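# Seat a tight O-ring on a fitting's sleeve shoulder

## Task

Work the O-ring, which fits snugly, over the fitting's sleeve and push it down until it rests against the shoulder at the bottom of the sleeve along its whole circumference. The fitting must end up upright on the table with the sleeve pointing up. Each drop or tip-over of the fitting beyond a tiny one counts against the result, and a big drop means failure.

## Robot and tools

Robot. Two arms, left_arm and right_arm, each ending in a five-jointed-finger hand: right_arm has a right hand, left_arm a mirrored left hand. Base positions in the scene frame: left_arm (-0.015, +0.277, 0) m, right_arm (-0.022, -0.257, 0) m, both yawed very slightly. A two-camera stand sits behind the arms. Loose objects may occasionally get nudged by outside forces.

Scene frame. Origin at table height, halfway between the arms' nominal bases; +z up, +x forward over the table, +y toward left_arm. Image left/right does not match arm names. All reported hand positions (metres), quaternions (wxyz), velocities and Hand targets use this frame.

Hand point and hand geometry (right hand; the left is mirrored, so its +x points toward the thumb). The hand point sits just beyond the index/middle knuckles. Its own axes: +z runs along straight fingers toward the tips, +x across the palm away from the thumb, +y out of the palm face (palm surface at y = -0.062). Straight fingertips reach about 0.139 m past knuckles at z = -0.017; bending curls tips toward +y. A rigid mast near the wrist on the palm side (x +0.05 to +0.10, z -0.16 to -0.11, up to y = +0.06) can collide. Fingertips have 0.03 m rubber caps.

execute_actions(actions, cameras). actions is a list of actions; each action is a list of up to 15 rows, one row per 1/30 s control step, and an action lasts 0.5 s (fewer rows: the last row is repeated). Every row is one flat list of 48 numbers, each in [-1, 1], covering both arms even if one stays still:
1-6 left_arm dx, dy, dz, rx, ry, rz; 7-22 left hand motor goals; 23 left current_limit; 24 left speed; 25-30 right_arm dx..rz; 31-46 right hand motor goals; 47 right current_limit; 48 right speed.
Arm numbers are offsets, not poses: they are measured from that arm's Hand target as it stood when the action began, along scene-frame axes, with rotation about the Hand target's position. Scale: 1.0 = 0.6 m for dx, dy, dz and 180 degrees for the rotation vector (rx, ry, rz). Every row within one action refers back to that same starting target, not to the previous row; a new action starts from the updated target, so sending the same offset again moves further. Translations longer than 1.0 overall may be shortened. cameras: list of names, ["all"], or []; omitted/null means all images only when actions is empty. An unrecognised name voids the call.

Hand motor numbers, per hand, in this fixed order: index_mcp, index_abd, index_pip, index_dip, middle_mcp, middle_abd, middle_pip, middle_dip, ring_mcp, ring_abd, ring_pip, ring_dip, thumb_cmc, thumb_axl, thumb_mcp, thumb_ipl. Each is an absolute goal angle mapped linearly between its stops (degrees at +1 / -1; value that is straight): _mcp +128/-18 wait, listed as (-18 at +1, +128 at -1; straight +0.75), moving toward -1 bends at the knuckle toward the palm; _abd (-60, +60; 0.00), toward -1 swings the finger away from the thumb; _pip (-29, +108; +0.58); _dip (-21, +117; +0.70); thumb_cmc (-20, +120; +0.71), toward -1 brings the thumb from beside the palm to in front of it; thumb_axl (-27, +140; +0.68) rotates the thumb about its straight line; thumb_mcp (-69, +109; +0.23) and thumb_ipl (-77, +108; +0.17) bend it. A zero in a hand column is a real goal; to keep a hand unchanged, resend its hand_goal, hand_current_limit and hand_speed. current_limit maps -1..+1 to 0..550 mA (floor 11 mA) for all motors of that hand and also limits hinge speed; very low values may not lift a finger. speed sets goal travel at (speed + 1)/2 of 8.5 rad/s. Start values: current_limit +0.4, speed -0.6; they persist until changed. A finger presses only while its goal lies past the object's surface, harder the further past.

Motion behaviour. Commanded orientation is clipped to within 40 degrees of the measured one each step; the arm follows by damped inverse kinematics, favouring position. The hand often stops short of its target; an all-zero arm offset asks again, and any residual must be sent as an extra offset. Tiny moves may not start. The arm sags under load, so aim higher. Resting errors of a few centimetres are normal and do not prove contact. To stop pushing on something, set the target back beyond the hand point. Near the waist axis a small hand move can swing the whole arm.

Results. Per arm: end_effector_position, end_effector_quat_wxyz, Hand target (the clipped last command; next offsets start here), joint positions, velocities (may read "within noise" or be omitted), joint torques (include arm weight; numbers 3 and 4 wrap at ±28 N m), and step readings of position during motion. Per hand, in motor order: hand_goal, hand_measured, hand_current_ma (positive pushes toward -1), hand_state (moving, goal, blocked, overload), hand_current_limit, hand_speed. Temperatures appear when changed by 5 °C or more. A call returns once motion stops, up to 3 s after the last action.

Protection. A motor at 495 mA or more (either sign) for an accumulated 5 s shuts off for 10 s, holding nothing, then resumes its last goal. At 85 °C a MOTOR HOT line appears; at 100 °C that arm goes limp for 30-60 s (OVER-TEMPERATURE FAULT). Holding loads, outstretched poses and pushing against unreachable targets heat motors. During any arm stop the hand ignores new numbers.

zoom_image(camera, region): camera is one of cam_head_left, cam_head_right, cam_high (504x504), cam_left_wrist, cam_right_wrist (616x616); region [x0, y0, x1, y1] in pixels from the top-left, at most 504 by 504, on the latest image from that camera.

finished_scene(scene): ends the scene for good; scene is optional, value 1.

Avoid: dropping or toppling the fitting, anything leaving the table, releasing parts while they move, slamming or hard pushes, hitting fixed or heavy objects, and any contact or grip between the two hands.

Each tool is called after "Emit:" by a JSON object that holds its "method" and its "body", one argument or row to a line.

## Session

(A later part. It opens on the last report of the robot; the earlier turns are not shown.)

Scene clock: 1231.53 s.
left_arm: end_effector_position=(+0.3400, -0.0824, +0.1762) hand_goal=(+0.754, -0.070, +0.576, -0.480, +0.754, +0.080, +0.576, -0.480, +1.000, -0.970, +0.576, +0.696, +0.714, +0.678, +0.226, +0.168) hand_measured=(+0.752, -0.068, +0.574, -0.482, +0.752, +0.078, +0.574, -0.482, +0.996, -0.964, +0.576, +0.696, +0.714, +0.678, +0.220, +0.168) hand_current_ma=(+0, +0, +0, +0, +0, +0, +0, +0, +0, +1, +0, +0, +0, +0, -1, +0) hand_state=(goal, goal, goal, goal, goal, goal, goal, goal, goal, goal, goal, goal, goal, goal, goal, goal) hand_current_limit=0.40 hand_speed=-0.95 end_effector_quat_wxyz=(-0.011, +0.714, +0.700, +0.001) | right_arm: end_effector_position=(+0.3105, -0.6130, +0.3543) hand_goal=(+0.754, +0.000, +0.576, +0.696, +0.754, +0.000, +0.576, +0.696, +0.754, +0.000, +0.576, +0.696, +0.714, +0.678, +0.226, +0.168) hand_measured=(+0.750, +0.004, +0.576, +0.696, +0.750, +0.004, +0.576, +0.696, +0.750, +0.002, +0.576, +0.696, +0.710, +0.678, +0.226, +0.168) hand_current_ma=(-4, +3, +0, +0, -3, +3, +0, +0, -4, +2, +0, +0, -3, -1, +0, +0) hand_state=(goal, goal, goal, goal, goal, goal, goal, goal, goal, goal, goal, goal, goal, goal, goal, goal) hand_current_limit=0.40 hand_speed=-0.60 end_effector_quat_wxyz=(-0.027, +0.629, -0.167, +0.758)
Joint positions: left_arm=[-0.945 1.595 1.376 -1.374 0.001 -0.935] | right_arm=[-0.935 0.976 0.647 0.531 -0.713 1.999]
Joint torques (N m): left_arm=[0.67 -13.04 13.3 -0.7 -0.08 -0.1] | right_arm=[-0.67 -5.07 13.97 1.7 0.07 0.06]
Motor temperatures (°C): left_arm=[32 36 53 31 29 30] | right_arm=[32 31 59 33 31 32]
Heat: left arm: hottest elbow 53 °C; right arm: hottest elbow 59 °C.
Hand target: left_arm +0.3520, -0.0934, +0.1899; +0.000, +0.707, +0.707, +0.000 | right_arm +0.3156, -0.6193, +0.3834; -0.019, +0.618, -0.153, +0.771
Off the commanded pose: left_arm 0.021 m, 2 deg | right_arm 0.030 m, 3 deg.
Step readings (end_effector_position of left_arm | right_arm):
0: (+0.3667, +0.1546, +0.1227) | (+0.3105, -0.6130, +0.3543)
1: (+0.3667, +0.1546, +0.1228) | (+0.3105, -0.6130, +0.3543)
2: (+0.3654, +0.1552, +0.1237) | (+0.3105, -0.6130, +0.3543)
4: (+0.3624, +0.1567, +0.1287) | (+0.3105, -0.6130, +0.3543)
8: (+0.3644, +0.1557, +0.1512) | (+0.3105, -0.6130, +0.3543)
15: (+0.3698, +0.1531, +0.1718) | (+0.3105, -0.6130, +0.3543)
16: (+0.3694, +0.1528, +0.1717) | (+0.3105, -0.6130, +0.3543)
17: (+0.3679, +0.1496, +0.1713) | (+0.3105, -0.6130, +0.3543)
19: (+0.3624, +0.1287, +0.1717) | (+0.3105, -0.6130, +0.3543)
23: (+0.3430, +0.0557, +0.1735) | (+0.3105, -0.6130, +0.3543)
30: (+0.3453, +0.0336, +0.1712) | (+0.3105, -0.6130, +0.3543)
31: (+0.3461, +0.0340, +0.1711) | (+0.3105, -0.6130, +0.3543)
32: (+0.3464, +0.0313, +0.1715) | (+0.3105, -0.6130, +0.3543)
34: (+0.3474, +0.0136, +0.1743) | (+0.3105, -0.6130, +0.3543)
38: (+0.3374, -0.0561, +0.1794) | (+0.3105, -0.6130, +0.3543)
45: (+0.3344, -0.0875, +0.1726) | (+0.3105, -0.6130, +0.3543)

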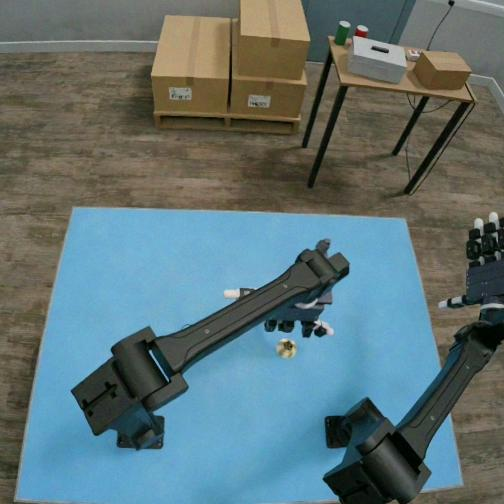

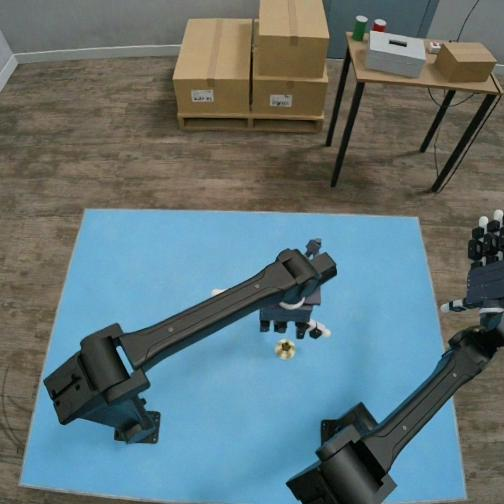

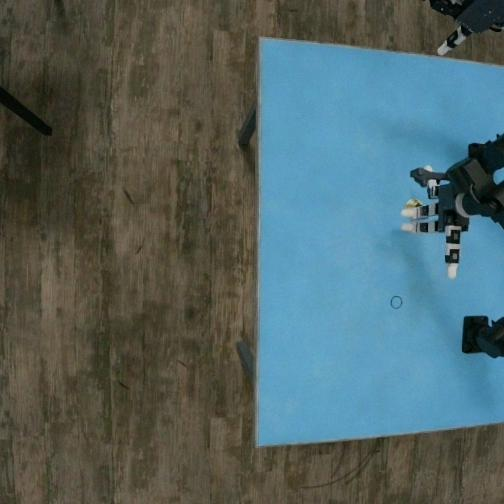

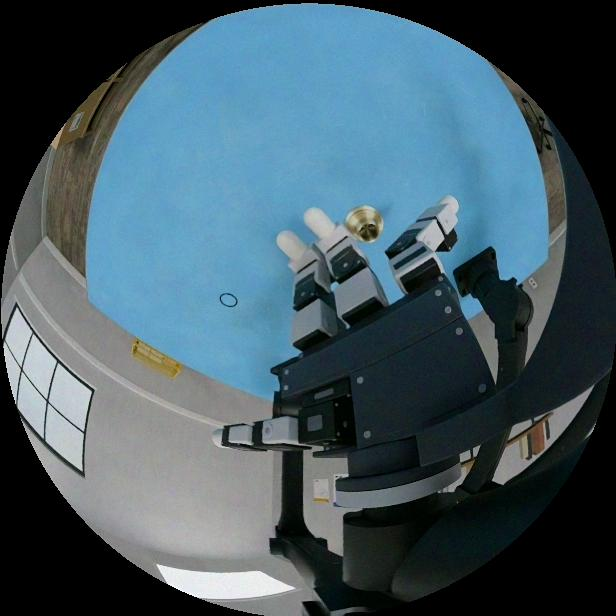

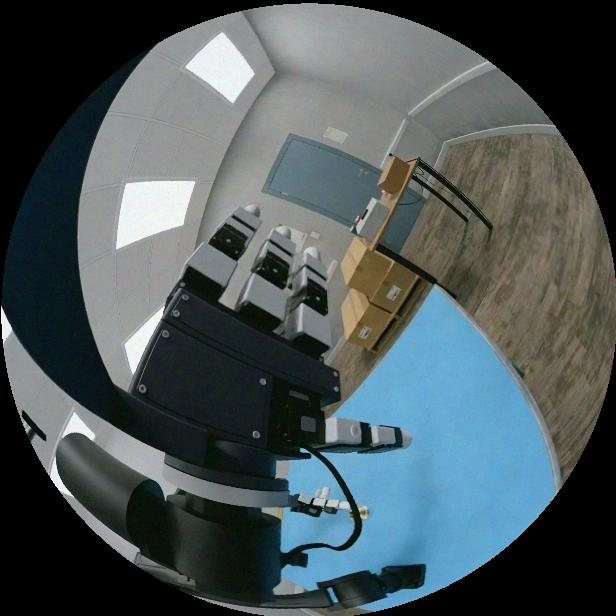

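Emit:
{"method": "execute_actions", "body": {
  "actions": [
    [[-0.03,0.12,0.03,0,0,-0.1667,0.754,0.17,0.576,-0.48,0.754,-0.17,0.576,-0.48,1.0,-0.97,0.576,0.696,0.714,0.678,0.226,0.168,0.4,-0.8,0,0,0,0,0,0,0.754,0,0.576,0.696,0.754,0,0.576,0.696,0.754,0,0.576,0.696,0.714,0.678,0.226,0.168,0.4,-0.6]],
    [[-0.04,0.11,0,0,0,-0.1667,0.754,0.17,0.576,-0.48,0.754,-0.17,0.576,-0.48,1.0,-0.97,0.576,0.696,0.714,0.678,0.226,0.168,0.4,-0.8,0,0,0,0,0,0,0.754,0,0.576,0.696,0.754,0,0.576,0.696,0.754,0,0.576,0.696,0.714,0.678,0.226,0.168,0.4,-0.6]],
    [[-0.05,0.11,-0.03,0,0,-0.1667,0.754,0.17,0.576,-0.48,0.754,-0.17,0.576,-0.48,1.0,-0.97,0.576,0.696,0.714,0.678,0.226,0.168,0.4,-0.8,0,0,0,0,0,0,0.754,0,0.576,0.696,0.754,0,0.576,0.696,0.754,0,0.576,0.696,0.714,0.678,0.226,0.168,0.4,-0.6]]
  ],
  "cameras": ["cam_left_wrist","cam_high"]
}}

Emit:
{"method": "zoom_image", "body": {
  "camera": "cam_left_wrist",
  "region": [240, 160, 440, 300]
}}

Scene clock: 1333.33 s.
left_arm: end_effector_position=(+0.2757, +0.1106, +0.1948) hand_goal=(+0.754, +0.170, +0.576, -0.480, +0.754, -0.170, +0.576, -0.480, +1.000, -0.970, +0.576, +0.696, +0.714, +0.678, +0.226, +0.168) hand_measured=(+0.752, +0.166, +0.574, -0.482, +0.752, -0.168, +0.574, -0.482, +0.996, -0.964, +0.576, +0.696, +0.714, +0.678, +0.220, +0.168) hand_current_ma=(+0, +0, +0, +0, +0, +0, +0, +0, +0, +0, +0, +0, +0, +0, -1, +0) hand_state=(goal, goal, goal, goal, goal, goal, goal, goal, goal, goal, goal, goal, goal, goal, goal, goal) hand_current_limit=0.40 hand_speed=-0.80 end_effector_quat_wxyz=(-0.006, +1.000, +0.009, +0.006) | right_arm: end_effector_position=(+0.3105, -0.6130, +0.3543) hand_goal=(+0.754, +0.000, +0.576, +0.696, +0.754, +0.000, +0.576, +0.696, +0.754, +0.000, +0.576, +0.696, +0.714, +0.678, +0.226, +0.168) hand_measured=(+0.750, +0.004, +0.576, +0.696, +0.750, +0.004, +0.576, +0.696, +0.750, +0.002, +0.576, +0.696, +0.710, +0.678, +0.226, +0.168) hand_current_ma=(-4, +3, +0, +0, -3, +3, +0, +0, -4, +2, +0, +0, -3, -1, +0, +0) hand_state=(goal, goal, goal, goal, goal, goal, goal, goal, goal, goal, goal, goal, goal, goal, goal, goal) hand_current_limit=0.40 hand_speed=-0.60 end_effector_quat_wxyz=(-0.027, +0.629, -0.167, +0.758)
Joint positions: left_arm=[-0.297 1.066 0.93 -1.427 -0.014 1.246] | right_arm=[-0.935 0.976 0.647 0.531 -0.713 1.999]
Joint torques (N m): left_arm=[1.14 -4.42 8.91 0.54 0.16 0.14] | right_arm=[-0.67 -5.01 13.97 1.7 0.07 0.06]
Motor temperatures (°C): left_arm=[32 37 58 31 29 30] | right_arm=[32 31 60 33 31 32]
Heat: left arm: hottest elbow 58 °C; right arm: hottest elbow 60 °C.
Hand target: left_arm +0.2801, +0.1106, +0.1898; +0.000, +1.000, -0.001, +0.000 | right_arm +0.3156, -0.6193, +0.3834; -0.019, +0.618, -0.153, +0.771
Off the commanded pose: left_arm 0.007 m, 1 deg | right_arm 0.030 m, 3 deg.
Step readings (end_effector_position of left_arm | right_arm):
0: (+0.3400, -0.0824, +0.1762) | (+0.3105, -0.6130, +0.3543)
1: (+0.3402, -0.0823, +0.1763) | (+0.3105, -0.6130, +0.3543)
2: (+0.3419, -0.0812, +0.1779) | (+0.3105, -0.6130, +0.3543)
4: (+0.3409, -0.0739, +0.1801) | (+0.3105, -0.6130, +0.3543)
8: (+0.3320, -0.0348, +0.1943) | (+0.3105, -0.6130, +0.3543)
15: (+0.3366, -0.0200, +0.2294) | (+0.3105, -0.6130, +0.3543)
16: (+0.3363, -0.0207, +0.2285) | (+0.3105, -0.6130, +0.3543)
17: (+0.3355, -0.0195, +0.2258) | (+0.3105, -0.6130, +0.3543)
19: (+0.3284, -0.0069, +0.2147) | (+0.3105, -0.6130, +0.3543)
23: (+0.3146, +0.0378, +0.2002) | (+0.3105, -0.6130, +0.3543)
30: (+0.3130, +0.0496, +0.2172) | (+0.3105, -0.6130, +0.3543)
31: (+0.3124, +0.0490, +0.2170) | (+0.3105, -0.6130, +0.3543)
32: (+0.3111, +0.0509, +0.2147) | (+0.3105, -0.6130, +0.3543)
34: (+0.3067, +0.0658, +0.2063) | (+0.3105, -0.6130, +0.3543)
38: (+0.2952, +0.1058, +0.1924) | (+0.3105, -0.6130, +0.3543)
45: (+0.2851, +0.1147, +0.1963) | (+0.3105, -0.6130, +0.3543)
Images, in order (width x height): cam_high 504x504, cam_left_wrist 616x616.

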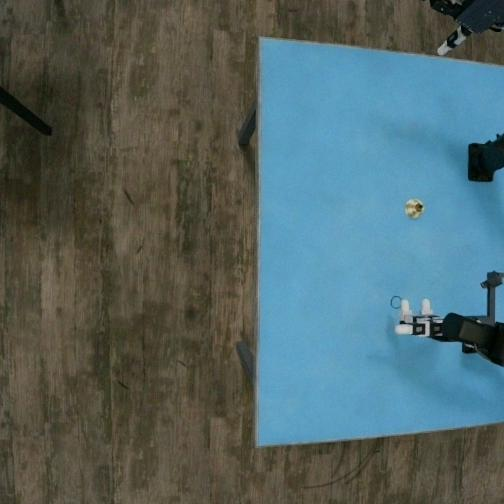

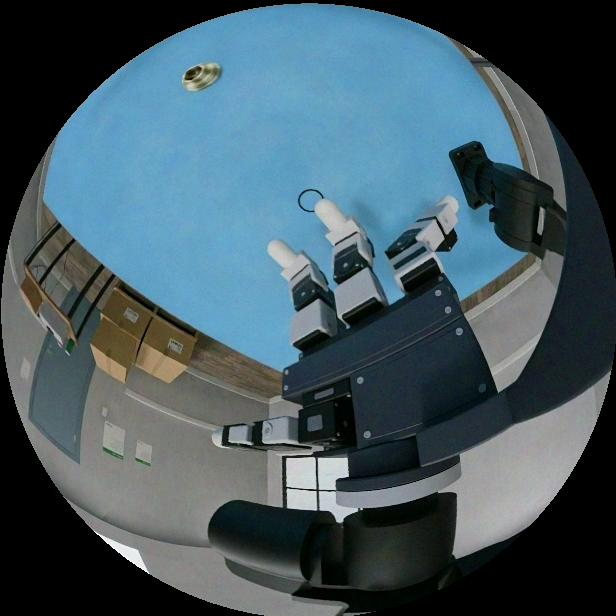

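Scaled by 2.520 from the camera's 616x616 image, which has a finer 880x880 frame.

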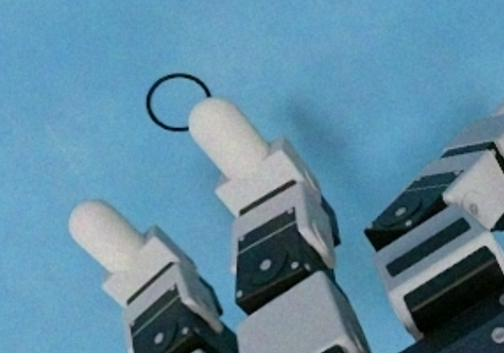

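Emit:
{"method": "execute_actions", "body": {
  "actions": [
    [[-0.004,-0.026,-0.1,0,0,0,0.754,0.17,0.576,-0.48,0.754,-0.17,0.576,-0.48,1.0,-0.97,0.576,0.696,0.714,0.678,0.226,0.168,0.4,-0.8,0,0,0,0,0,0,0.754,0,0.576,0.696,0.754,0,0.576,0.696,0.754,0,0.576,0.696,0.714,0.678,0.226,0.168,0.4,-0.6]],
    [[0,0,-0.05,0,0,0,0.754,0.17,0.576,-0.48,0.754,-0.17,0.576,-0.48,1.0,-0.97,0.576,0.696,0.714,0.678,0.226,0.168,0.4,-0.8,0,0,0,0,0,0,0.754,0,0.576,0.696,0.754,0,0.576,0.696,0.754,0,0.576,0.696,0.714,0.678,0.226,0.168,0.4,-0.6]]
  ],
  "cameras": ["cam_left_wrist"]
}}

Emit:
{"method": "zoom_image", "body": {
  "camera": "cam_left_wrist",
  "region": [240, 180, 400, 300]
}}

Scene clock: 1346.07 s.
left_arm: end_effector_position=(+0.2810, +0.0974, +0.1089) hand_goal=(+0.754, +0.170, +0.576, -0.480, +0.754, -0.170, +0.576, -0.480, +1.000, -0.970, +0.576, +0.696, +0.714, +0.678, +0.226, +0.168) hand_measured=(+0.752, +0.168, +0.574, -0.482, +0.752, -0.168, +0.574, -0.482, +0.996, -0.964, +0.576, +0.696, +0.714, +0.678, +0.220, +0.168) hand_current_ma=(+0, +0, +0, +0, +0, +0, +0, +0, +0, +0, +0, +0, +0, +0, -1, +0) hand_state=(goal, goal, goal, goal, goal, goal, goal, goal, goal, goal, goal, goal, goal, goal, goal, goal) hand_current_limit=0.40 hand_speed=-0.80 end_effector_quat_wxyz=(+0.001, +1.000, -0.001, +0.006) | right_arm: end_effector_position=(+0.3105, -0.6130, +0.3543) hand_goal=(+0.754, +0.000, +0.576, +0.696, +0.754, +0.000, +0.576, +0.696, +0.754, +0.000, +0.576, +0.696, +0.714, +0.678, +0.226, +0.168) hand_measured=(+0.750, +0.004, +0.576, +0.696, +0.750, +0.004, +0.576, +0.696, +0.750, +0.002, +0.576, +0.696, +0.710, +0.678, +0.226, +0.168) hand_current_ma=(-4, +3, +0, +0, -3, +3, +0, +0, -4, +2, +0, +0, -3, -1, +0, +0) hand_state=(goal, goal, goal, goal, goal, goal, goal, goal, goal, goal, goal, goal, goal, goal, goal, goal) hand_current_limit=0.40 hand_speed=-0.60 end_effector_quat_wxyz=(-0.027, +0.629, -0.167, +0.758)
Joint positions: left_arm=[-0.324 1.164 0.762 -1.156 -0.001 1.239] | right_arm=[-0.935 0.976 0.647 0.531 -0.713 1.999]
Joint torques (N m): left_arm=[-0.91 -5.25 7.53 0.66 0.15 -0.1] | right_arm=[-0.67 -5.07 13.96 1.69 0.07 0.05]
Motor temperatures (°C): left_arm=[32 37 54 31 29 30] | right_arm=[32 31 60 33 31 32]
Heat: left arm: hottest elbow 54 °C; right arm: hottest elbow 60 °C.
Hand target: left_arm +0.2777, +0.0950, +0.0998; +0.000, +1.000, -0.001, +0.000 | right_arm +0.3156, -0.6193, +0.3834; -0.019, +0.618, -0.153, +0.771
Off the commanded pose: left_arm 0.010 m, 1 deg | right_arm 0.030 m, 3 deg.
Step readings (end_effector_position of left_arm | right_arm):
0: (+0.2756, +0.1106, +0.1948) | (+0.3105, -0.6130, +0.3543)
1: (+0.2759, +0.1104, +0.1949) | (+0.3105, -0.6130, +0.3543)
2: (+0.2770, +0.1098, +0.1930) | (+0.3105, -0.6130, +0.3543)
4: (+0.2808, +0.1068, +0.1845) | (+0.3105, -0.6130, +0.3543)
8: (+0.2751, +0.1037, +0.1535) | (+0.3105, -0.6130, +0.3543)
15: (+0.2771, +0.0986, +0.1364) | (+0.3105, -0.6130, +0.3543)
16: (+0.2779, +0.0983, +0.1365) | (+0.3105, -0.6130, +0.3543)
17: (+0.2791, +0.0979, +0.1360) | (+0.3105, -0.6130, +0.3543)
19: (+0.2818, +0.0970, +0.1321) | (+0.3105, -0.6130, +0.3543)
23: (+0.2798, +0.0977, +0.1177) | (+0.3105, -0.6130, +0.3543)
30: (+0.2802, +0.0976, +0.1087) | (+0.3105, -0.6130, +0.3543)
Images, in order (width x height): cam_left_wrist 616x616.

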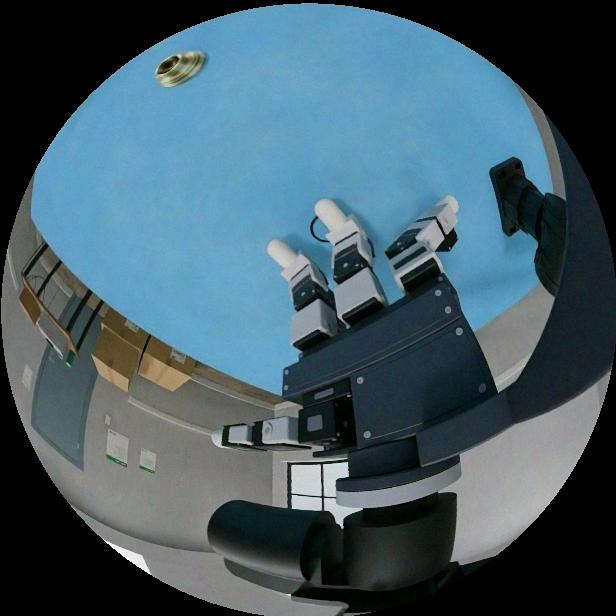

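Scaled by 3.150 from the camera's 616x616 image, which has a finer 880x880 frame.

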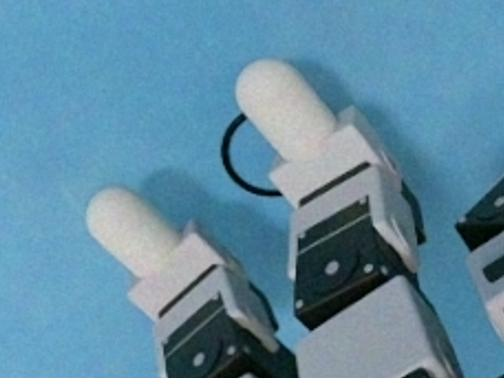

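Emit:
{"method": "execute_actions", "body": {
  "actions": [
    [[-0.02,0.003,-0.03,0,0,0,0.754,0.2,0.576,-0.48,0.754,-0.2,0.576,-0.48,1.0,-0.97,0.576,0.696,0.714,0.678,0.226,0.168,0.4,-0.8,0,0,0,0,0,0,0.754,0,0.576,0.696,0.754,0,0.576,0.696,0.754,0,0.576,0.696,0.714,0.678,0.226,0.168,0.4,-0.6]]
  ],
  "cameras": ["cam_left_wrist"]
}}

Emit:
{"method": "zoom_image", "body": {
  "camera": "cam_left_wrist",
  "region": [250, 190, 390, 300]
}}

Scene clock: 1354.43 s.
left_arm: end_effector_position=(+0.2689, +0.0990, +0.0883) hand_goal=(+0.754, +0.200, +0.576, -0.480, +0.754, -0.200, +0.576, -0.480, +1.000, -0.970, +0.576, +0.696, +0.714, +0.678, +0.226, +0.168) hand_measured=(+0.752, +0.200, +0.574, -0.482, +0.752, -0.202, +0.574, -0.482, +0.996, -0.964, +0.576, +0.696, +0.714, +0.678, +0.220, +0.168) hand_current_ma=(+0, +0, +0, +0, +0, +0, +0, +0, +0, +0, +0, +0, +0, +0, -1, +0) hand_state=(goal, goal, goal, goal, goal, goal, goal, goal, goal, goal, goal, goal, goal, goal, goal, goal) hand_current_limit=0.40 hand_speed=-0.80 end_effector_quat_wxyz=(+0.000, +1.000, -0.002, +0.001) | right_arm: end_effector_position=(+0.3105, -0.6130, +0.3543) hand_goal=(+0.754, +0.000, +0.576, +0.696, +0.754, +0.000, +0.576, +0.696, +0.754, +0.000, +0.576, +0.696, +0.714, +0.678, +0.226, +0.168) hand_measured=(+0.750, +0.004, +0.576, +0.696, +0.750, +0.004, +0.576, +0.696, +0.750, +0.002, +0.576, +0.696, +0.710, +0.678, +0.226, +0.168) hand_current_ma=(-4, +3, +0, +0, -3, +3, +0, +0, -4, +2, +0, +0, -3, -1, +0, +0) hand_state=(goal, goal, goal, goal, goal, goal, goal, goal, goal, goal, goal, goal, goal, goal, goal, goal) hand_current_limit=0.40 hand_speed=-0.60 end_effector_quat_wxyz=(-0.027, +0.629, -0.167, +0.758)
Joint positions: left_arm=[-0.333 1.164 0.705 -1.11 -0.001 1.232] | right_arm=[-0.935 0.976 0.647 0.531 -0.713 1.999]
Joint torques (N m): left_arm=[-1.2 -5.48 7.09 0.76 0.17 -0.12] | right_arm=[-0.62 -5.07 13.97 1.69 0.07 0.06]
Motor temperatures (°C): left_arm=[32 37 53 31 29 30] | right_arm=[32 31 60 33 31 32]
Heat: left arm: hottest elbow 53 °C; right arm: hottest elbow 60 °C.
Hand target: left_arm +0.2658, +0.0967, +0.0819; +0.000, +1.000, -0.001, +0.000 | right_arm +0.3156, -0.6193, +0.3834; -0.019, +0.618, -0.153, +0.771
Off the commanded pose: left_arm 0.008 m, 0 deg | right_arm 0.030 m, 3 deg.
Step readings (end_effector_position of left_arm | right_arm):
0: (+0.2811, +0.0974, +0.1089) | (+0.3105, -0.6130, +0.3543)
1: (+0.2812, +0.0973, +0.1089) | (+0.3105, -0.6130, +0.3543)
2: (+0.2809, +0.0973, +0.1077) | (+0.3105, -0.6130, +0.3543)
4: (+0.2799, +0.0972, +0.1036) | (+0.3105, -0.6130, +0.3543)
8: (+0.2700, +0.0991, +0.0909) | (+0.3105, -0.6130, +0.3543)
15: (+0.2688, +0.0991, +0.0883) | (+0.3105, -0.6130, +0.3543)
Images, in order (width x height): cam_left_wrist 616x616.

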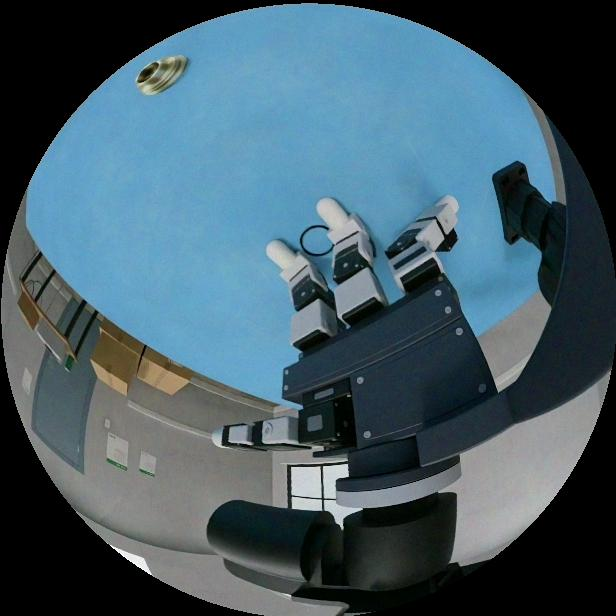

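Scaled by 3.600 from the camera's 616x616 image, which has a finer 880x880 frame.

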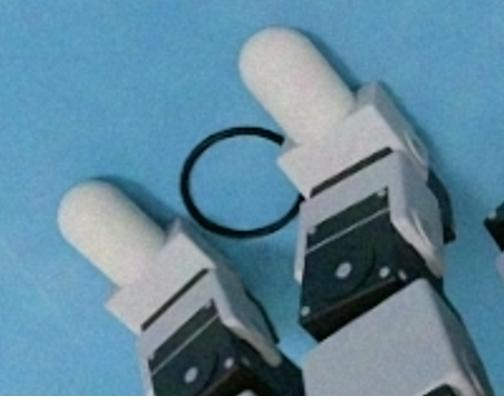

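Emit:
{"method": "execute_actions", "body": {
  "actions": [
    [[-0.012,-0.016,-0.02,0,0,0,0.754,0.18,0.576,-0.48,0.754,-0.18,0.576,-0.48,1.0,-0.97,0.576,0.696,0.714,0.678,0.226,0.168,0.4,-0.8,0,0,0,0,0,0,0.754,0,0.576,0.696,0.754,0,0.576,0.696,0.754,0,0.576,0.696,0.714,0.678,0.226,0.168,0.4,-0.6]],
    [[0.08,0,0,0,0,0,0.754,0.18,0.576,-0.48,0.754,-0.18,0.576,-0.48,1.0,-0.97,0.576,0.696,0.714,0.678,0.226,0.168,0.4,-0.8,0,0,0,0,0,0,0.754,0,0.576,0.696,0.754,0,0.576,0.696,0.754,0,0.576,0.696,0.714,0.678,0.226,0.168,0.4,-0.6]]
  ],
  "cameras": ["cam_left_wrist"]
}}

Emit:
{"method": "zoom_image", "body": {
  "camera": "cam_left_wrist",
  "region": [250, 190, 390, 300]
}}

Scene clock: 1364.47 s.
left_arm: end_effector_position=(+0.2769, +0.0975, +0.0825) hand_goal=(+0.754, +0.180, +0.576, -0.480, +0.754, -0.180, +0.576, -0.480, +1.000, -0.970, +0.576, +0.696, +0.714, +0.678, +0.226, +0.168) hand_measured=(+0.768, +0.116, +0.550, -0.540, +0.764, -0.276, +0.564, -0.520, +0.996, -0.964, +0.576, +0.696, +0.714, +0.678, +0.220, +0.168) hand_current_ma=(+4, -50, -11, -59, +2, -113, -3, -26, +0, +0, +0, +0, +0, +0, -1, +0) hand_state=(goal, blocked, blocked, blocked, goal, blocked, goal, blocked, goal, goal, goal, goal, goal, goal, goal, goal) hand_current_limit=0.40 hand_speed=-0.80 end_effector_quat_wxyz=(-0.006, +1.000, -0.002, -0.012) | right_arm: end_effector_position=(+0.3105, -0.6130, +0.3543) hand_goal=(+0.754, +0.000, +0.576, +0.696, +0.754, +0.000, +0.576, +0.696, +0.754, +0.000, +0.576, +0.696, +0.714, +0.678, +0.226, +0.168) hand_measured=(+0.750, +0.004, +0.576, +0.696, +0.750, +0.004, +0.576, +0.696, +0.750, +0.002, +0.576, +0.696, +0.710, +0.678, +0.226, +0.168) hand_current_ma=(-4, +3, +0, +0, -3, +3, +0, +0, -4, +2, +0, +0, -3, -1, +0, +0) hand_state=(goal, goal, goal, goal, goal, goal, goal, goal, goal, goal, goal, goal, goal, goal, goal, goal) hand_current_limit=0.40 hand_speed=-0.60 end_effector_quat_wxyz=(-0.027, +0.629, -0.167, +0.758)
Joint positions: left_arm=[-0.329 1.216 0.732 -1.114 -0.003 1.237] | right_arm=[-0.935 0.976 0.647 0.531 -0.713 1.999]
Joint torques (N m): left_arm=[0.21 -0.09 10.5 2.95 0.23 0.05] | right_arm=[-0.67 -5.07 13.97 1.7 0.07 0.06]
Motor temperatures (°C): left_arm=[32 36 51 31 29 30] | right_arm=[32 31 60 33 31 32]
Heat: left arm: hottest elbow 51 °C; right arm: hottest elbow 60 °C.
Hand target: left_arm +0.3064, +0.0871, +0.0698; +0.000, +1.000, -0.001, +0.000 | right_arm +0.3156, -0.6193, +0.3834; -0.019, +0.618, -0.153, +0.771
Off the commanded pose: left_arm 0.034 m, 2 deg | right_arm 0.030 m, 3 deg.
Step readings (end_effector_position of left_arm | right_arm):
0: (+0.2689, +0.0990, +0.0883) | (+0.3105, -0.6130, +0.3543)
1: (+0.2689, +0.0990, +0.0883) | (+0.3105, -0.6130, +0.3543)
2: (+0.2685, +0.0986, +0.0877) | (+0.3105, -0.6130, +0.3543)
4: (+0.2677, +0.0976, +0.0866) | (+0.3105, -0.6130, +0.3543)
8: (+0.2667, +0.0957, +0.0863) | (+0.3105, -0.6130, +0.3543)
15: (+0.2670, +0.0954, +0.0862) | (+0.3105, -0.6130, +0.3543)
16: (+0.2670, +0.0955, +0.0862) | (+0.3105, -0.6130, +0.3543)
17: (+0.2671, +0.0955, +0.0855) | (+0.3105, -0.6130, +0.3543)
19: (+0.2692, +0.0963, +0.0841) | (+0.3105, -0.6130, +0.3543)
23: (+0.2756, +0.0973, +0.0829) | (+0.3105, -0.6130, +0.3543)
30: (+0.2770, +0.0976, +0.0826) | (+0.3105, -0.6130, +0.3543)
Images, in order (width x height): cam_left_wrist 616x616.

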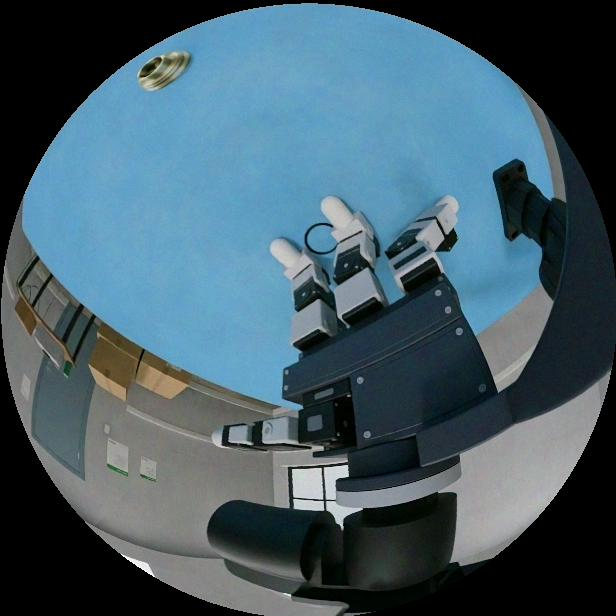

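Scaled by 3.600 from the camera's 616x616 image, which has a finer 880x880 frame.

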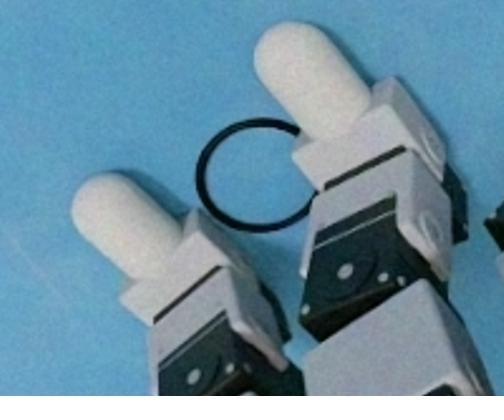

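Emit:
{"method": "execute_actions", "body": {
  "actions": [
    [[0,0,0.03,0,0,0,0.754,0.18,0.576,-0.48,0.754,-0.18,0.576,-0.48,1.0,-0.97,0.576,0.696,0.714,0.678,0.226,0.168,0.4,-0.8,0,0,0,0,0,0,0.754,0,0.576,0.696,0.754,0,0.576,0.696,0.754,0,0.576,0.696,0.714,0.678,0.226,0.168,0.4,-0.6]]
  ],
  "cameras": ["cam_left_wrist"]
}}

Emit:
{"method": "zoom_image", "body": {
  "camera": "cam_left_wrist",
  "region": [250, 190, 390, 300]
}}

Scene clock: 1372.43 s.
left_arm: end_effector_position=(+0.2781, +0.0973, +0.0843) hand_goal=(+0.754, +0.180, +0.576, -0.480, +0.754, -0.180, +0.576, -0.480, +1.000, -0.970, +0.576, +0.696, +0.714, +0.678, +0.226, +0.168) hand_measured=(+0.770, +0.114, +0.550, -0.540, +0.756, -0.254, +0.568, -0.498, +0.996, -0.964, +0.576, +0.696, +0.714, +0.678, +0.220, +0.168) hand_current_ma=(+5, -53, -12, -59, +0, -66, -2, -6, +0, +0, +0, +0, +0, +0, -1, +0) hand_state=(goal, blocked, blocked, blocked, goal, blocked, goal, goal, goal, goal, goal, goal, goal, goal, goal, goal) hand_current_limit=0.40 hand_speed=-0.80 end_effector_quat_wxyz=(-0.008, +1.000, -0.002, -0.017) | right_arm: end_effector_position=(+0.3105, -0.6130, +0.3543) hand_goal=(+0.754, +0.000, +0.576, +0.696, +0.754, +0.000, +0.576, +0.696, +0.754, +0.000, +0.576, +0.696, +0.714, +0.678, +0.226, +0.168) hand_measured=(+0.750, +0.004, +0.576, +0.696, +0.750, +0.004, +0.576, +0.696, +0.750, +0.002, +0.576, +0.696, +0.710, +0.678, +0.226, +0.168) hand_current_ma=(-4, +3, +0, +0, -3, +3, +0, +0, -4, +2, +0, +0, -3, -1, +0, +0) hand_state=(goal, goal, goal, goal, goal, goal, goal, goal, goal, goal, goal, goal, goal, goal, goal, goal) hand_current_limit=0.40 hand_speed=-0.60 end_effector_quat_wxyz=(-0.027, +0.629, -0.167, +0.758)
Joint positions: left_arm=[-0.329 1.224 0.745 -1.129 -0.004 1.237] | right_arm=[-0.935 0.976 0.647 0.531 -0.713 1.999]
Joint torques (N m): left_arm=[0.15 -2.67 12 1.36 0.26 0.02] | right_arm=[-0.67 -5.07 13.97 1.69 0.07 0.06]
Motor temperatures (°C): left_arm=[32 36 51 32 29 30] | right_arm=[32 31 61 33 31 32]
Heat: left arm: hottest elbow 51 °C; right arm: hottest elbow 61 °C.
Hand target: left_arm +0.3064, +0.0873, +0.0878; +0.000, +1.000, +0.000, +0.000 | right_arm +0.3156, -0.6193, +0.3834; -0.019, +0.618, -0.153, +0.771
Off the commanded pose: left_arm 0.030 m, 2 deg | right_arm 0.030 m, 3 deg.
Step readings (end_effector_position of left_arm | right_arm):
0: (+0.2769, +0.0976, +0.0824) | (+0.3105, -0.6130, +0.3543)
1: (+0.2768, +0.0977, +0.0824) | (+0.3105, -0.6130, +0.3543)
2: (+0.2770, +0.0976, +0.0831) | (+0.3105, -0.6130, +0.3543)
4: (+0.2779, +0.0973, +0.0840) | (+0.3105, -0.6130, +0.3543)
8: (+0.2781, +0.0973, +0.0843) | (+0.3105, -0.6130, +0.3543)
15: (+0.2781, +0.0973, +0.0843) | (+0.3105, -0.6130, +0.3543)
Images, in order (width x height): cam_left_wrist 616x616.

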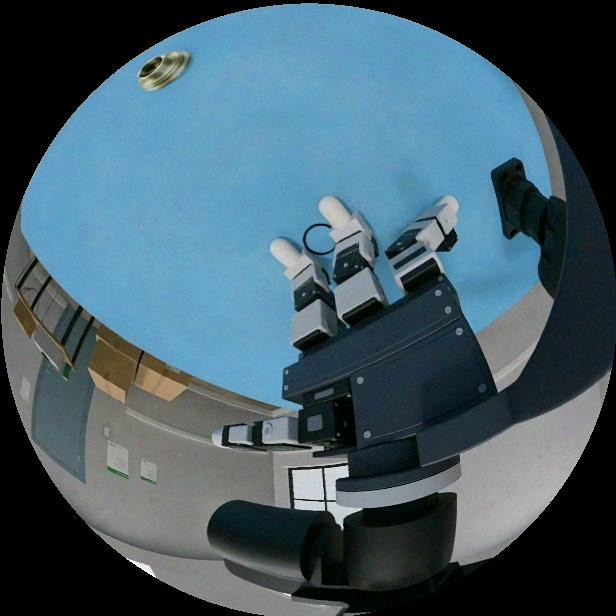

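Scaled by 3.600 from the camera's 616x616 image, which has a finer 880x880 frame.

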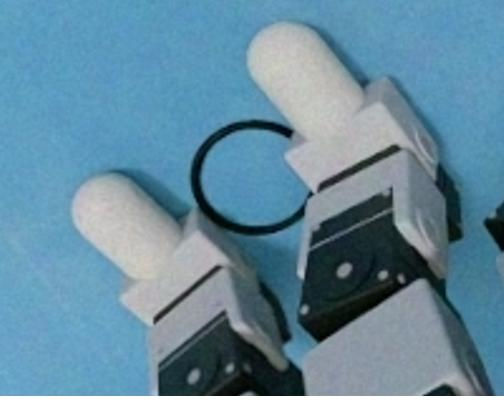

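Emit:
{"method": "execute_actions", "body": {
  "actions": [
    [[0,0,0.012,0,0,0,0.754,0.15,0.576,-0.48,0.754,-0.15,0.576,-0.48,1.0,-0.97,0.576,0.696,0.714,0.678,0.226,0.168,0.4,-0.8,0,0,0,0,0,0,0.754,0,0.576,0.696,0.754,0,0.576,0.696,0.754,0,0.576,0.696,0.714,0.678,0.226,0.168,0.4,-0.6]]
  ],
  "cameras": ["cam_left_wrist"]
}}

Emit:
{"method": "zoom_image", "body": {
  "camera": "cam_left_wrist",
  "region": [250, 190, 390, 300]
}}

Scene clock: 1377.23 s.
left_arm: end_effector_position=(+0.2789, +0.0970, +0.0851) hand_goal=(+0.754, +0.150, +0.576, -0.480, +0.754, -0.150, +0.576, -0.480, +1.000, -0.970, +0.576, +0.696, +0.714, +0.678, +0.226, +0.168) hand_measured=(+0.770, +0.108, +0.550, -0.540, +0.752, -0.182, +0.568, -0.492, +0.996, -0.964, +0.576, +0.696, +0.714, +0.678, +0.220, +0.168) hand_current_ma=(+5, -24, -12, -59, +0, -14, -2, -2, +0, +0, +0, +0, +0, +0, -1, +0) hand_state=(goal, blocked, blocked, blocked, goal, blocked, goal, goal, goal, goal, goal, goal, goal, goal, goal, goal) hand_current_limit=0.40 hand_speed=-0.80 end_effector_quat_wxyz=(-0.008, +1.000, -0.002, -0.019) | right_arm: end_effector_position=(+0.3105, -0.6130, +0.3543) hand_goal=(+0.754, +0.000, +0.576, +0.696, +0.754, +0.000, +0.576, +0.696, +0.754, +0.000, +0.576, +0.696, +0.714, +0.678, +0.226, +0.168) hand_measured=(+0.750, +0.004, +0.576, +0.696, +0.750, +0.004, +0.576, +0.696, +0.750, +0.002, +0.576, +0.696, +0.710, +0.678, +0.226, +0.168) hand_current_ma=(-4, +3, +0, +0, -3, +3, +0, +0, -4, +2, +0, +0, -3, -1, +0, +0) hand_state=(goal, goal, goal, goal, goal, goal, goal, goal, goal, goal, goal, goal, goal, goal, goal, goal) hand_current_limit=0.40 hand_speed=-0.60 end_effector_quat_wxyz=(-0.027, +0.629, -0.167, +0.758)
Joint positions: left_arm=[-0.329 1.227 0.751 -1.135 -0.004 1.237] | right_arm=[-0.935 0.976 0.647 0.531 -0.713 1.999]
Joint torques (N m): left_arm=[0.21 -3.84 12.49 0.72 0.26 0.02] | right_arm=[-0.62 -5.07 13.97 1.69 0.07 0.06]
Motor temperatures (°C): left_arm=[32 36 51 32 29 30] | right_arm=[32 31 61 33 31 32]
Heat: left arm: hottest elbow 51 °C; right arm: hottest elbow 61 °C.
Hand target: left_arm +0.3065, +0.0872, +0.0950; +0.000, +1.000, +0.000, +0.000 | right_arm +0.3156, -0.6193, +0.3834; -0.019, +0.618, -0.153, +0.771
Off the commanded pose: left_arm 0.031 m, 2 deg | right_arm 0.030 m, 3 deg.
Step readings (end_effector_position of left_arm | right_arm):
0: (+0.2781, +0.0973, +0.0843) | (+0.3105, -0.6130, +0.3543)
1: (+0.2781, +0.0973, +0.0843) | (+0.3105, -0.6130, +0.3543)
2: (+0.2785, +0.0971, +0.0847) | (+0.3105, -0.6130, +0.3543)
4: (+0.2786, +0.0971, +0.0849) | (+0.3105, -0.6130, +0.3543)
8: (+0.2790, +0.0970, +0.0851) | (+0.3105, -0.6130, +0.3543)
15: (+0.2789, +0.0970, +0.0851) | (+0.3105, -0.6130, +0.3543)
Images, in order (width x height): cam_left_wrist 616x616.

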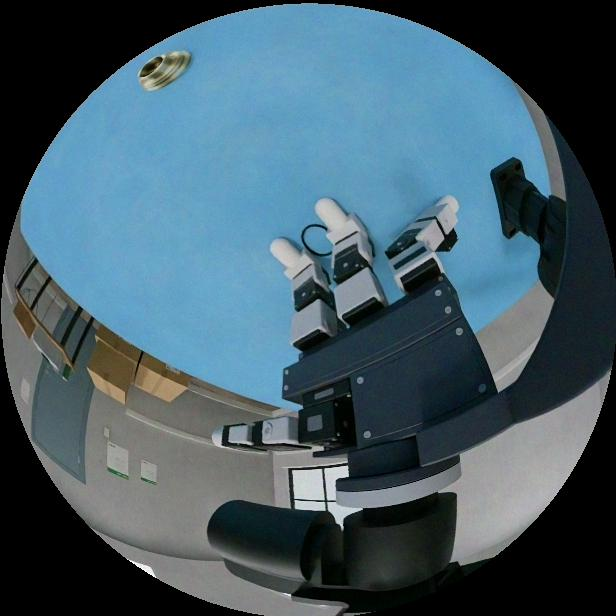

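Scaled by 3.600 from the camera's 616x616 image, which has a finer 880x880 frame.

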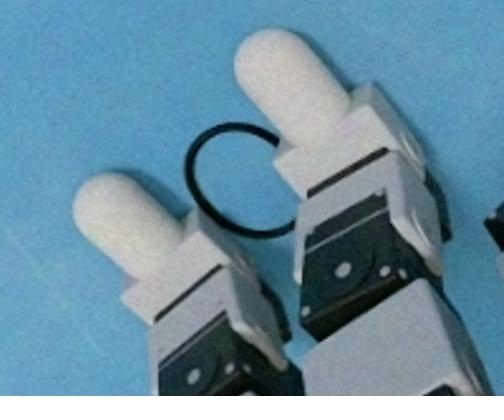

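Emit:
{"method": "execute_actions", "body": {
  "actions": [
    [[0,0,0.015,0,0,0,0.754,0.15,0.576,-0.48,0.754,-0.15,0.576,-0.48,1.0,-0.97,0.576,0.696,0.714,0.678,0.226,0.168,0.4,-0.8,0,0,0,0,0,0,0.754,0,0.576,0.696,0.754,0,0.576,0.696,0.754,0,0.576,0.696,0.714,0.678,0.226,0.168,0.4,-0.6]],
    [[0.03,0,0,0,0,0,0.754,0.15,0.576,-0.48,0.754,-0.15,0.576,-0.48,1.0,-0.97,0.576,0.696,0.714,0.678,0.226,0.168,0.4,-0.8,0,0,0,0,0,0,0.754,0,0.576,0.696,0.754,0,0.576,0.696,0.754,0,0.576,0.696,0.714,0.678,0.226,0.168,0.4,-0.6]]
  ],
  "cameras": ["cam_left_wrist"]
}}

Emit:
{"method": "zoom_image", "body": {
  "camera": "cam_left_wrist",
  "region": [250, 190, 390, 300]
}}

Scene clock: 1384.80 s.
left_arm: end_effector_position=(+0.2850, +0.0973, +0.0872) hand_goal=(+0.754, +0.150, +0.576, -0.480, +0.754, -0.150, +0.576, -0.480, +1.000, -0.970, +0.576, +0.696, +0.714, +0.678, +0.226, +0.168) hand_measured=(+0.768, +0.074, +0.558, -0.520, +0.752, -0.154, +0.574, -0.482, +0.996, -0.964, +0.576, +0.696, +0.714, +0.678, +0.220, +0.168) hand_current_ma=(+4, -71, -6, -26, +0, +0, +0, +0, +0, +0, +0, +0, +0, +0, -1, +0) hand_state=(goal, blocked, goal, blocked, goal, goal, goal, goal, goal, goal, goal, goal, goal, goal, goal, goal) hand_current_limit=0.40 hand_speed=-0.80 end_effector_quat_wxyz=(-0.012, +0.999, -0.008, -0.034) | right_arm: end_effector_position=(+0.3105, -0.6130, +0.3543) hand_goal=(+0.754, +0.000, +0.576, +0.696, +0.754, +0.000, +0.576, +0.696, +0.754, +0.000, +0.576, +0.696, +0.714, +0.678, +0.226, +0.168) hand_measured=(+0.750, +0.004, +0.576, +0.696, +0.750, +0.004, +0.576, +0.696, +0.750, +0.002, +0.576, +0.696, +0.710, +0.678, +0.226, +0.168) hand_current_ma=(-4, +3, +0, +0, -3, +3, +0, +0, -4, +2, +0, +0, -3, -1, +0, +0) hand_state=(goal, goal, goal, goal, goal, goal, goal, goal, goal, goal, goal, goal, goal, goal, goal, goal) hand_current_limit=0.40 hand_speed=-0.60 end_effector_quat_wxyz=(-0.027, +0.629, -0.167, +0.758)
Joint positions: left_arm=[-0.318 1.263 0.789 -1.168 -0.002 1.26] | right_arm=[-0.935 0.976 0.647 0.531 -0.713 1.999]
Joint torques (N m): left_arm=[1.14 -5.3 13.7 1.03 0.18 -0.04] | right_arm=[-0.67 -5.07 13.96 1.69 0.07 0.06]
Motor temperatures (°C): left_arm=[32 36 51 31 29 30] | right_arm=[32 31 61 33 31 32]
Heat: left arm: hottest elbow 51 °C; right arm: hottest elbow 61 °C.
Hand target: left_arm +0.3245, +0.0872, +0.1040; +0.000, +1.000, +0.000, +0.000 | right_arm +0.3156, -0.6193, +0.3834; -0.019, +0.618, -0.153, +0.771
Off the commanded pose: left_arm 0.044 m, 4 deg | right_arm 0.030 m, 3 deg.
Step readings (end_effector_position of left_arm | right_arm):
0: (+0.2789, +0.0970, +0.0851) | (+0.3105, -0.6130, +0.3543)
1: (+0.2789, +0.0970, +0.0851) | (+0.3105, -0.6130, +0.3543)
2: (+0.2789, +0.0970, +0.0853) | (+0.3105, -0.6130, +0.3543)
4: (+0.2790, +0.0969, +0.0858) | (+0.3105, -0.6130, +0.3543)
8: (+0.2793, +0.0967, +0.0867) | (+0.3105, -0.6130, +0.3543)
15: (+0.2793, +0.0966, +0.0871) | (+0.3105, -0.6130, +0.3543)
16: (+0.2794, +0.0966, +0.0873) | (+0.3105, -0.6130, +0.3543)
17: (+0.2798, +0.0964, +0.0872) | (+0.3105, -0.6130, +0.3543)
19: (+0.2815, +0.0969, +0.0871) | (+0.3105, -0.6130, +0.3543)
23: (+0.2849, +0.0974, +0.0870) | (+0.3105, -0.6130, +0.3543)
30: (+0.2851, +0.0974, +0.0873) | (+0.3105, -0.6130, +0.3543)
Images, in order (width x height): cam_left_wrist 616x616.

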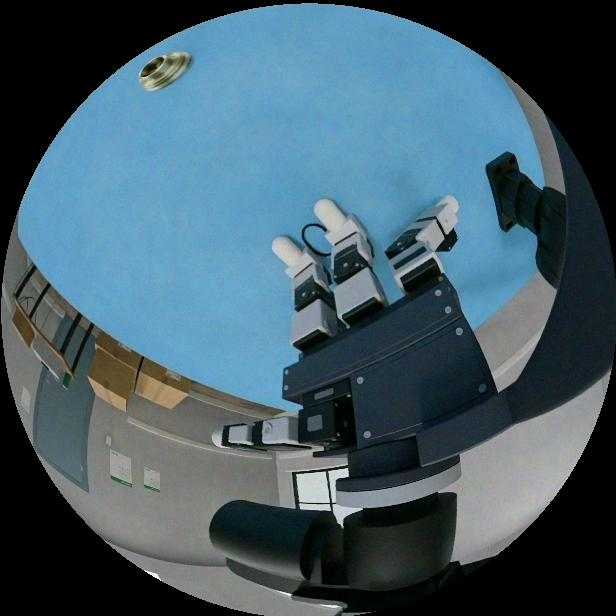

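Scaled by 3.600 from the camera's 616x616 image, which has a finer 880x880 frame.

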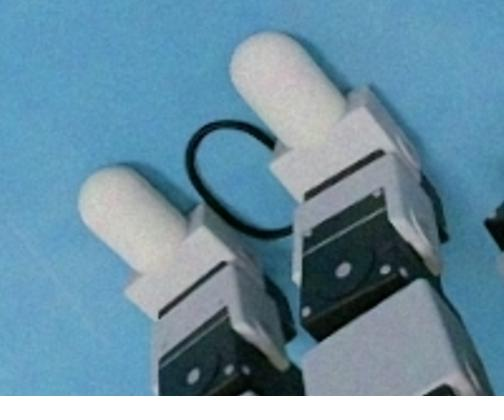

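Emit:
{"method": "execute_actions", "body": {
  "actions": [
    [[0,0,0.012,0,0,0,0.754,0.17,0.576,-0.48,0.754,-0.15,0.576,-0.48,1.0,-0.97,0.576,0.696,0.714,0.678,0.226,0.168,0.4,-0.8,0,0,0,0,0,0,0.754,0,0.576,0.696,0.754,0,0.576,0.696,0.754,0,0.576,0.696,0.714,0.678,0.226,0.168,0.4,-0.6]],
    [[0.01,0,0.005,0,0,0,0.754,0.17,0.576,-0.48,0.754,-0.15,0.576,-0.48,1.0,-0.97,0.576,0.696,0.714,0.678,0.226,0.168,0.4,-0.8,0,0,0,0,0,0,0.754,0,0.576,0.696,0.754,0,0.576,0.696,0.754,0,0.576,0.696,0.714,0.678,0.226,0.168,0.4,-0.6]]
  ],
  "cameras": ["cam_left_wrist"]
}}

Emit:
{"method": "zoom_image", "body": {
  "camera": "cam_left_wrist",
  "region": [250, 190, 390, 300]
}}

Scene clock: 1393.10 s.
left_arm: end_effector_position=(+0.3057, +0.0918, +0.0990) hand_goal=(+0.754, +0.170, +0.576, -0.480, +0.754, -0.150, +0.576, -0.480, +1.000, -0.970, +0.576, +0.696, +0.714, +0.678, +0.226, +0.168) hand_measured=(+0.756, +0.168, +0.574, -0.482, +0.752, -0.152, +0.574, -0.482, +0.996, -0.964, +0.576, +0.696, +0.714, +0.678, +0.220, +0.168) hand_current_ma=(+0, +0, +0, +0, +0, +0, +0, +0, +0, +0, +0, +0, +0, +0, -1, +0) hand_state=(goal, goal, goal, goal, goal, goal, goal, goal, goal, goal, goal, goal, goal, goal, goal, goal) hand_current_limit=0.40 hand_speed=-0.80 end_effector_quat_wxyz=(-0.007, +1.000, -0.006, -0.019) | right_arm: end_effector_position=(+0.3105, -0.6130, +0.3543) hand_goal=(+0.754, +0.000, +0.576, +0.696, +0.754, +0.000, +0.576, +0.696, +0.754, +0.000, +0.576, +0.696, +0.714, +0.678, +0.226, +0.168) hand_measured=(+0.750, +0.004, +0.576, +0.696, +0.750, +0.004, +0.576, +0.696, +0.750, +0.002, +0.576, +0.696, +0.710, +0.678, +0.226, +0.168) hand_current_ma=(-4, +3, +0, +0, -3, +3, +0, +0, -4, +2, +0, +0, -3, -1, +0, +0) hand_state=(goal, goal, goal, goal, goal, goal, goal, goal, goal, goal, goal, goal, goal, goal, goal, goal) hand_current_limit=0.40 hand_speed=-0.60 end_effector_quat_wxyz=(-0.027, +0.629, -0.167, +0.758)
Joint positions: left_arm=[-0.314 1.286 0.841 -1.166 -0.001 1.26] | right_arm=[-0.935 0.976 0.647 0.531 -0.713 1.999]
Joint torques (N m): left_arm=[0.97 -6.59 12.59 -0.06 0.14 0.02] | right_arm=[-0.67 -5.07 13.98 1.7 0.07 0.06]
Motor temperatures (°C): left_arm=[32 36 51 31 29 30] | right_arm=[32 31 61 33 31 32]
Heat: left arm: hottest elbow 51 °C; right arm: hottest elbow 61 °C.
Hand target: left_arm +0.3305, +0.0871, +0.1143; +0.000, +1.000, +0.000, +0.000 | right_arm +0.3156, -0.6193, +0.3834; -0.019, +0.618, -0.153, +0.771
Off the commanded pose: left_arm 0.029 m, 2 deg | right_arm 0.030 m, 3 deg.
Step readings (end_effector_position of left_arm | right_arm):
0: (+0.2850, +0.0973, +0.0872) | (+0.3105, -0.6130, +0.3543)
1: (+0.2850, +0.0973, +0.0872) | (+0.3105, -0.6130, +0.3543)
2: (+0.2850, +0.0972, +0.0875) | (+0.3105, -0.6130, +0.3543)
4: (+0.2858, +0.0970, +0.0882) | (+0.3105, -0.6130, +0.3543)
8: (+0.2946, +0.0940, +0.0939) | (+0.3105, -0.6130, +0.3543)
15: (+0.2997, +0.0923, +0.0980) | (+0.3105, -0.6130, +0.3543)
16: (+0.2997, +0.0923, +0.0979) | (+0.3105, -0.6130, +0.3543)
17: (+0.2998, +0.0922, +0.0978) | (+0.3105, -0.6130, +0.3543)
19: (+0.3004, +0.0923, +0.0973) | (+0.3105, -0.6130, +0.3543)
23: (+0.3037, +0.0922, +0.0977) | (+0.3105, -0.6130, +0.3543)
30: (+0.3057, +0.0918, +0.0990) | (+0.3105, -0.6130, +0.3543)
Images, in order (width x height): cam_left_wrist 616x616.

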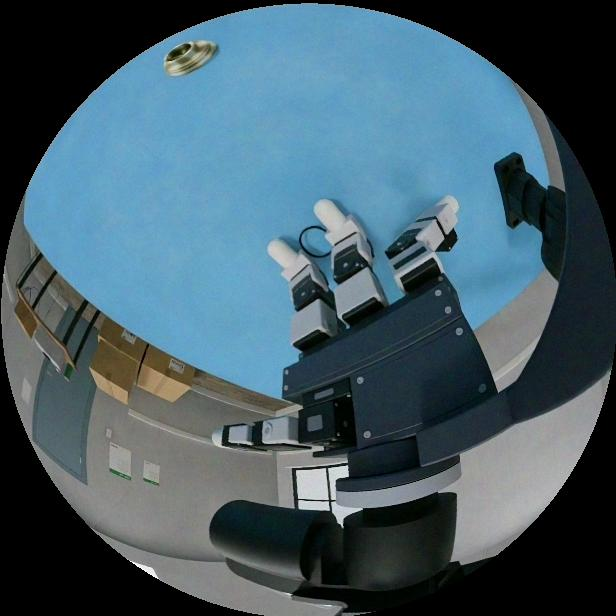

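Scaled by 3.600 from the camera's 616x616 image, which has a finer 880x880 frame.

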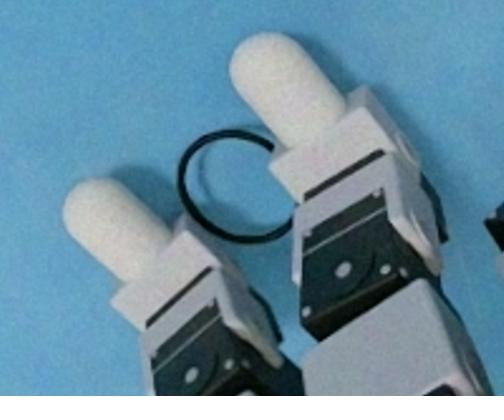

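Emit:
{"method": "execute_actions", "body": {
  "actions": [
    [[-0.03,0,0.04,0,0,0,0.754,0.165,0.576,-0.48,0.754,-0.15,0.576,-0.48,1.0,-0.97,0.576,0.696,0.714,0.678,0.226,0.168,0.4,-0.95,0,0,0,0,0,0,0.754,0,0.576,0.696,0.754,0,0.576,0.696,0.754,0,0.576,0.696,0.714,0.678,0.226,0.168,0.4,-0.6]]
  ],
  "cameras": ["cam_left_wrist","cam_head_left","cam_head_right"]
}}

Emit:
{"method": "zoom_image", "body": {
  "camera": "cam_left_wrist",
  "region": [250, 190, 390, 300]
}}

Scene clock: 1403.80 s.
left_arm: end_effector_position=(+0.2946, +0.0958, +0.1161) hand_goal=(+0.754, +0.166, +0.576, -0.480, +0.754, -0.150, +0.576, -0.480, +1.000, -0.970, +0.576, +0.696, +0.714, +0.678, +0.226, +0.168) hand_measured=(+0.756, +0.168, +0.574, -0.482, +0.752, -0.152, +0.574, -0.482, +0.996, -0.964, +0.576, +0.696, +0.714, +0.678, +0.220, +0.168) hand_current_ma=(+0, +0, +0, +0, +0, +0, +0, +0, +0, +0, +0, +0, +0, +0, -1, +0) hand_state=(goal, goal, goal, goal, goal, goal, goal, goal, goal, goal, goal, goal, goal, goal, goal, goal) hand_current_limit=0.40 hand_speed=-0.95 end_effector_quat_wxyz=(-0.007, +1.000, -0.002, -0.020) | right_arm: end_effector_position=(+0.3105, -0.6130, +0.3543) hand_goal=(+0.754, +0.000, +0.576, +0.696, +0.754, +0.000, +0.576, +0.696, +0.754, +0.000, +0.576, +0.696, +0.714, +0.678, +0.226, +0.168) hand_measured=(+0.750, +0.004, +0.576, +0.696, +0.750, +0.004, +0.576, +0.696, +0.750, +0.002, +0.576, +0.696, +0.710, +0.678, +0.226, +0.168) hand_current_ma=(-4, +3, +0, +0, -3, +3, +0, +0, -4, +2, +0, +0, -3, -1, +0, +0) hand_state=(goal, goal, goal, goal, goal, goal, goal, goal, goal, goal, goal, goal, goal, goal, goal, goal) hand_current_limit=0.40 hand_speed=-0.60 end_effector_quat_wxyz=(-0.027, +0.629, -0.167, +0.758)
Joint positions: left_arm=[-0.314 1.232 0.843 -1.225 -0.001 1.253] | right_arm=[-0.935 0.976 0.647 0.531 -0.713 1.999]
Joint torques (N m): left_arm=[-0.85 -7.71 12.79 -0.59 0.17 -0.08] | right_arm=[-0.62 -5.07 13.97 1.69 0.07 0.05]
Motor temperatures (°C): left_arm=[32 36 51 31 29 30] | right_arm=[32 31 61 33 31 32]
Heat: left arm: hottest elbow 51 °C; right arm: hottest elbow 61 °C.
Hand target: left_arm +0.3125, +0.0872, +0.1383; +0.000, +1.000, -0.001, +0.000 | right_arm +0.3156, -0.6193, +0.3834; -0.019, +0.618, -0.153, +0.771
Off the commanded pose: left_arm 0.030 m, 3 deg | right_arm 0.030 m, 3 deg.
Step readings (end_effector_position of left_arm | right_arm):
0: (+0.3057, +0.0918, +0.0990) | (+0.3105, -0.6130, +0.3543)
1: (+0.3057, +0.0918, +0.0990) | (+0.3105, -0.6130, +0.3543)
2: (+0.3054, +0.0919, +0.0991) | (+0.3105, -0.6130, +0.3543)
4: (+0.3026, +0.0928, +0.1001) | (+0.3105, -0.6130, +0.3543)
8: (+0.2966, +0.0949, +0.1086) | (+0.3105, -0.6130, +0.3543)
15: (+0.2949, +0.0956, +0.1161) | (+0.3105, -0.6130, +0.3543)
Images, in order (width x height): cam_head_left 504x504, cam_head_right 504x504, cam_left_wrist 616x616.

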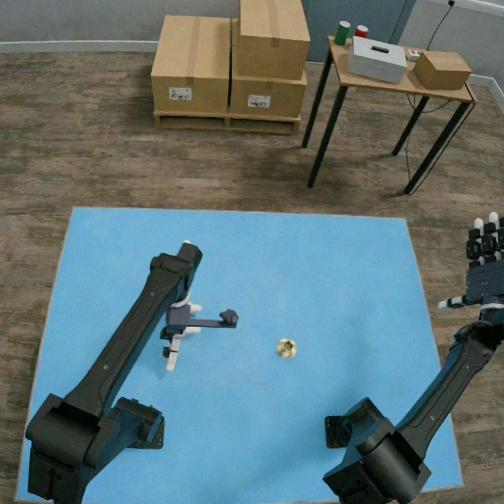

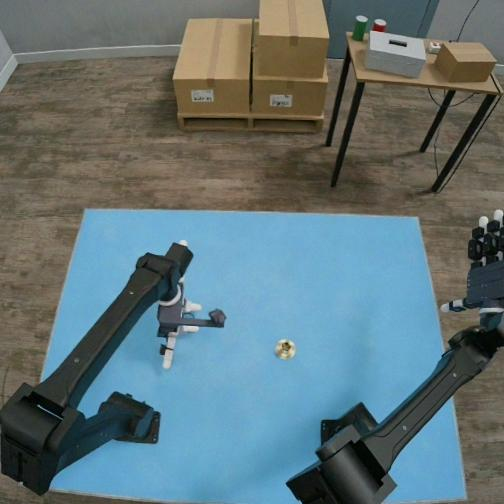

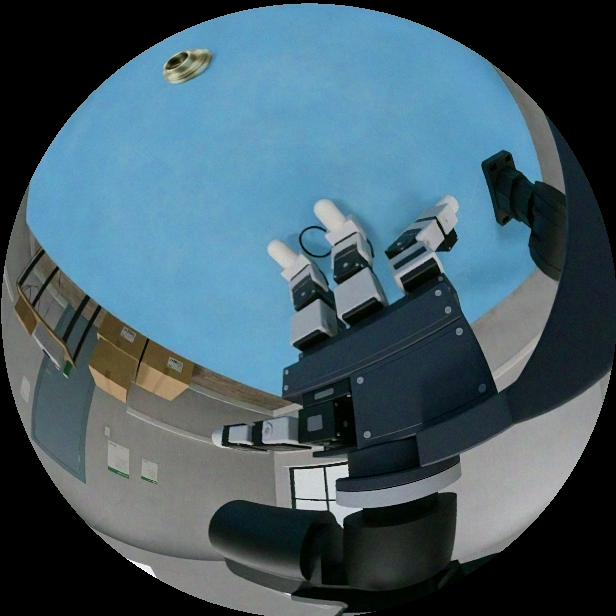

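Scaled by 3.600 from the camera's 616x616 image, which has a finer 880x880 frame.

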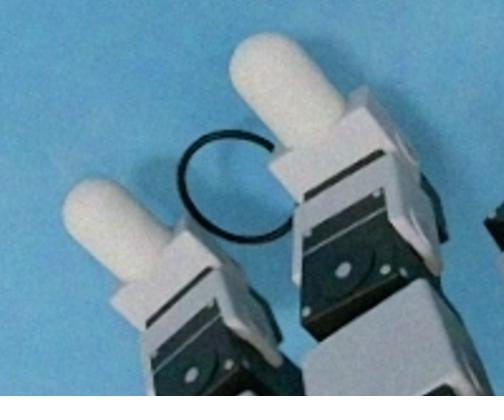

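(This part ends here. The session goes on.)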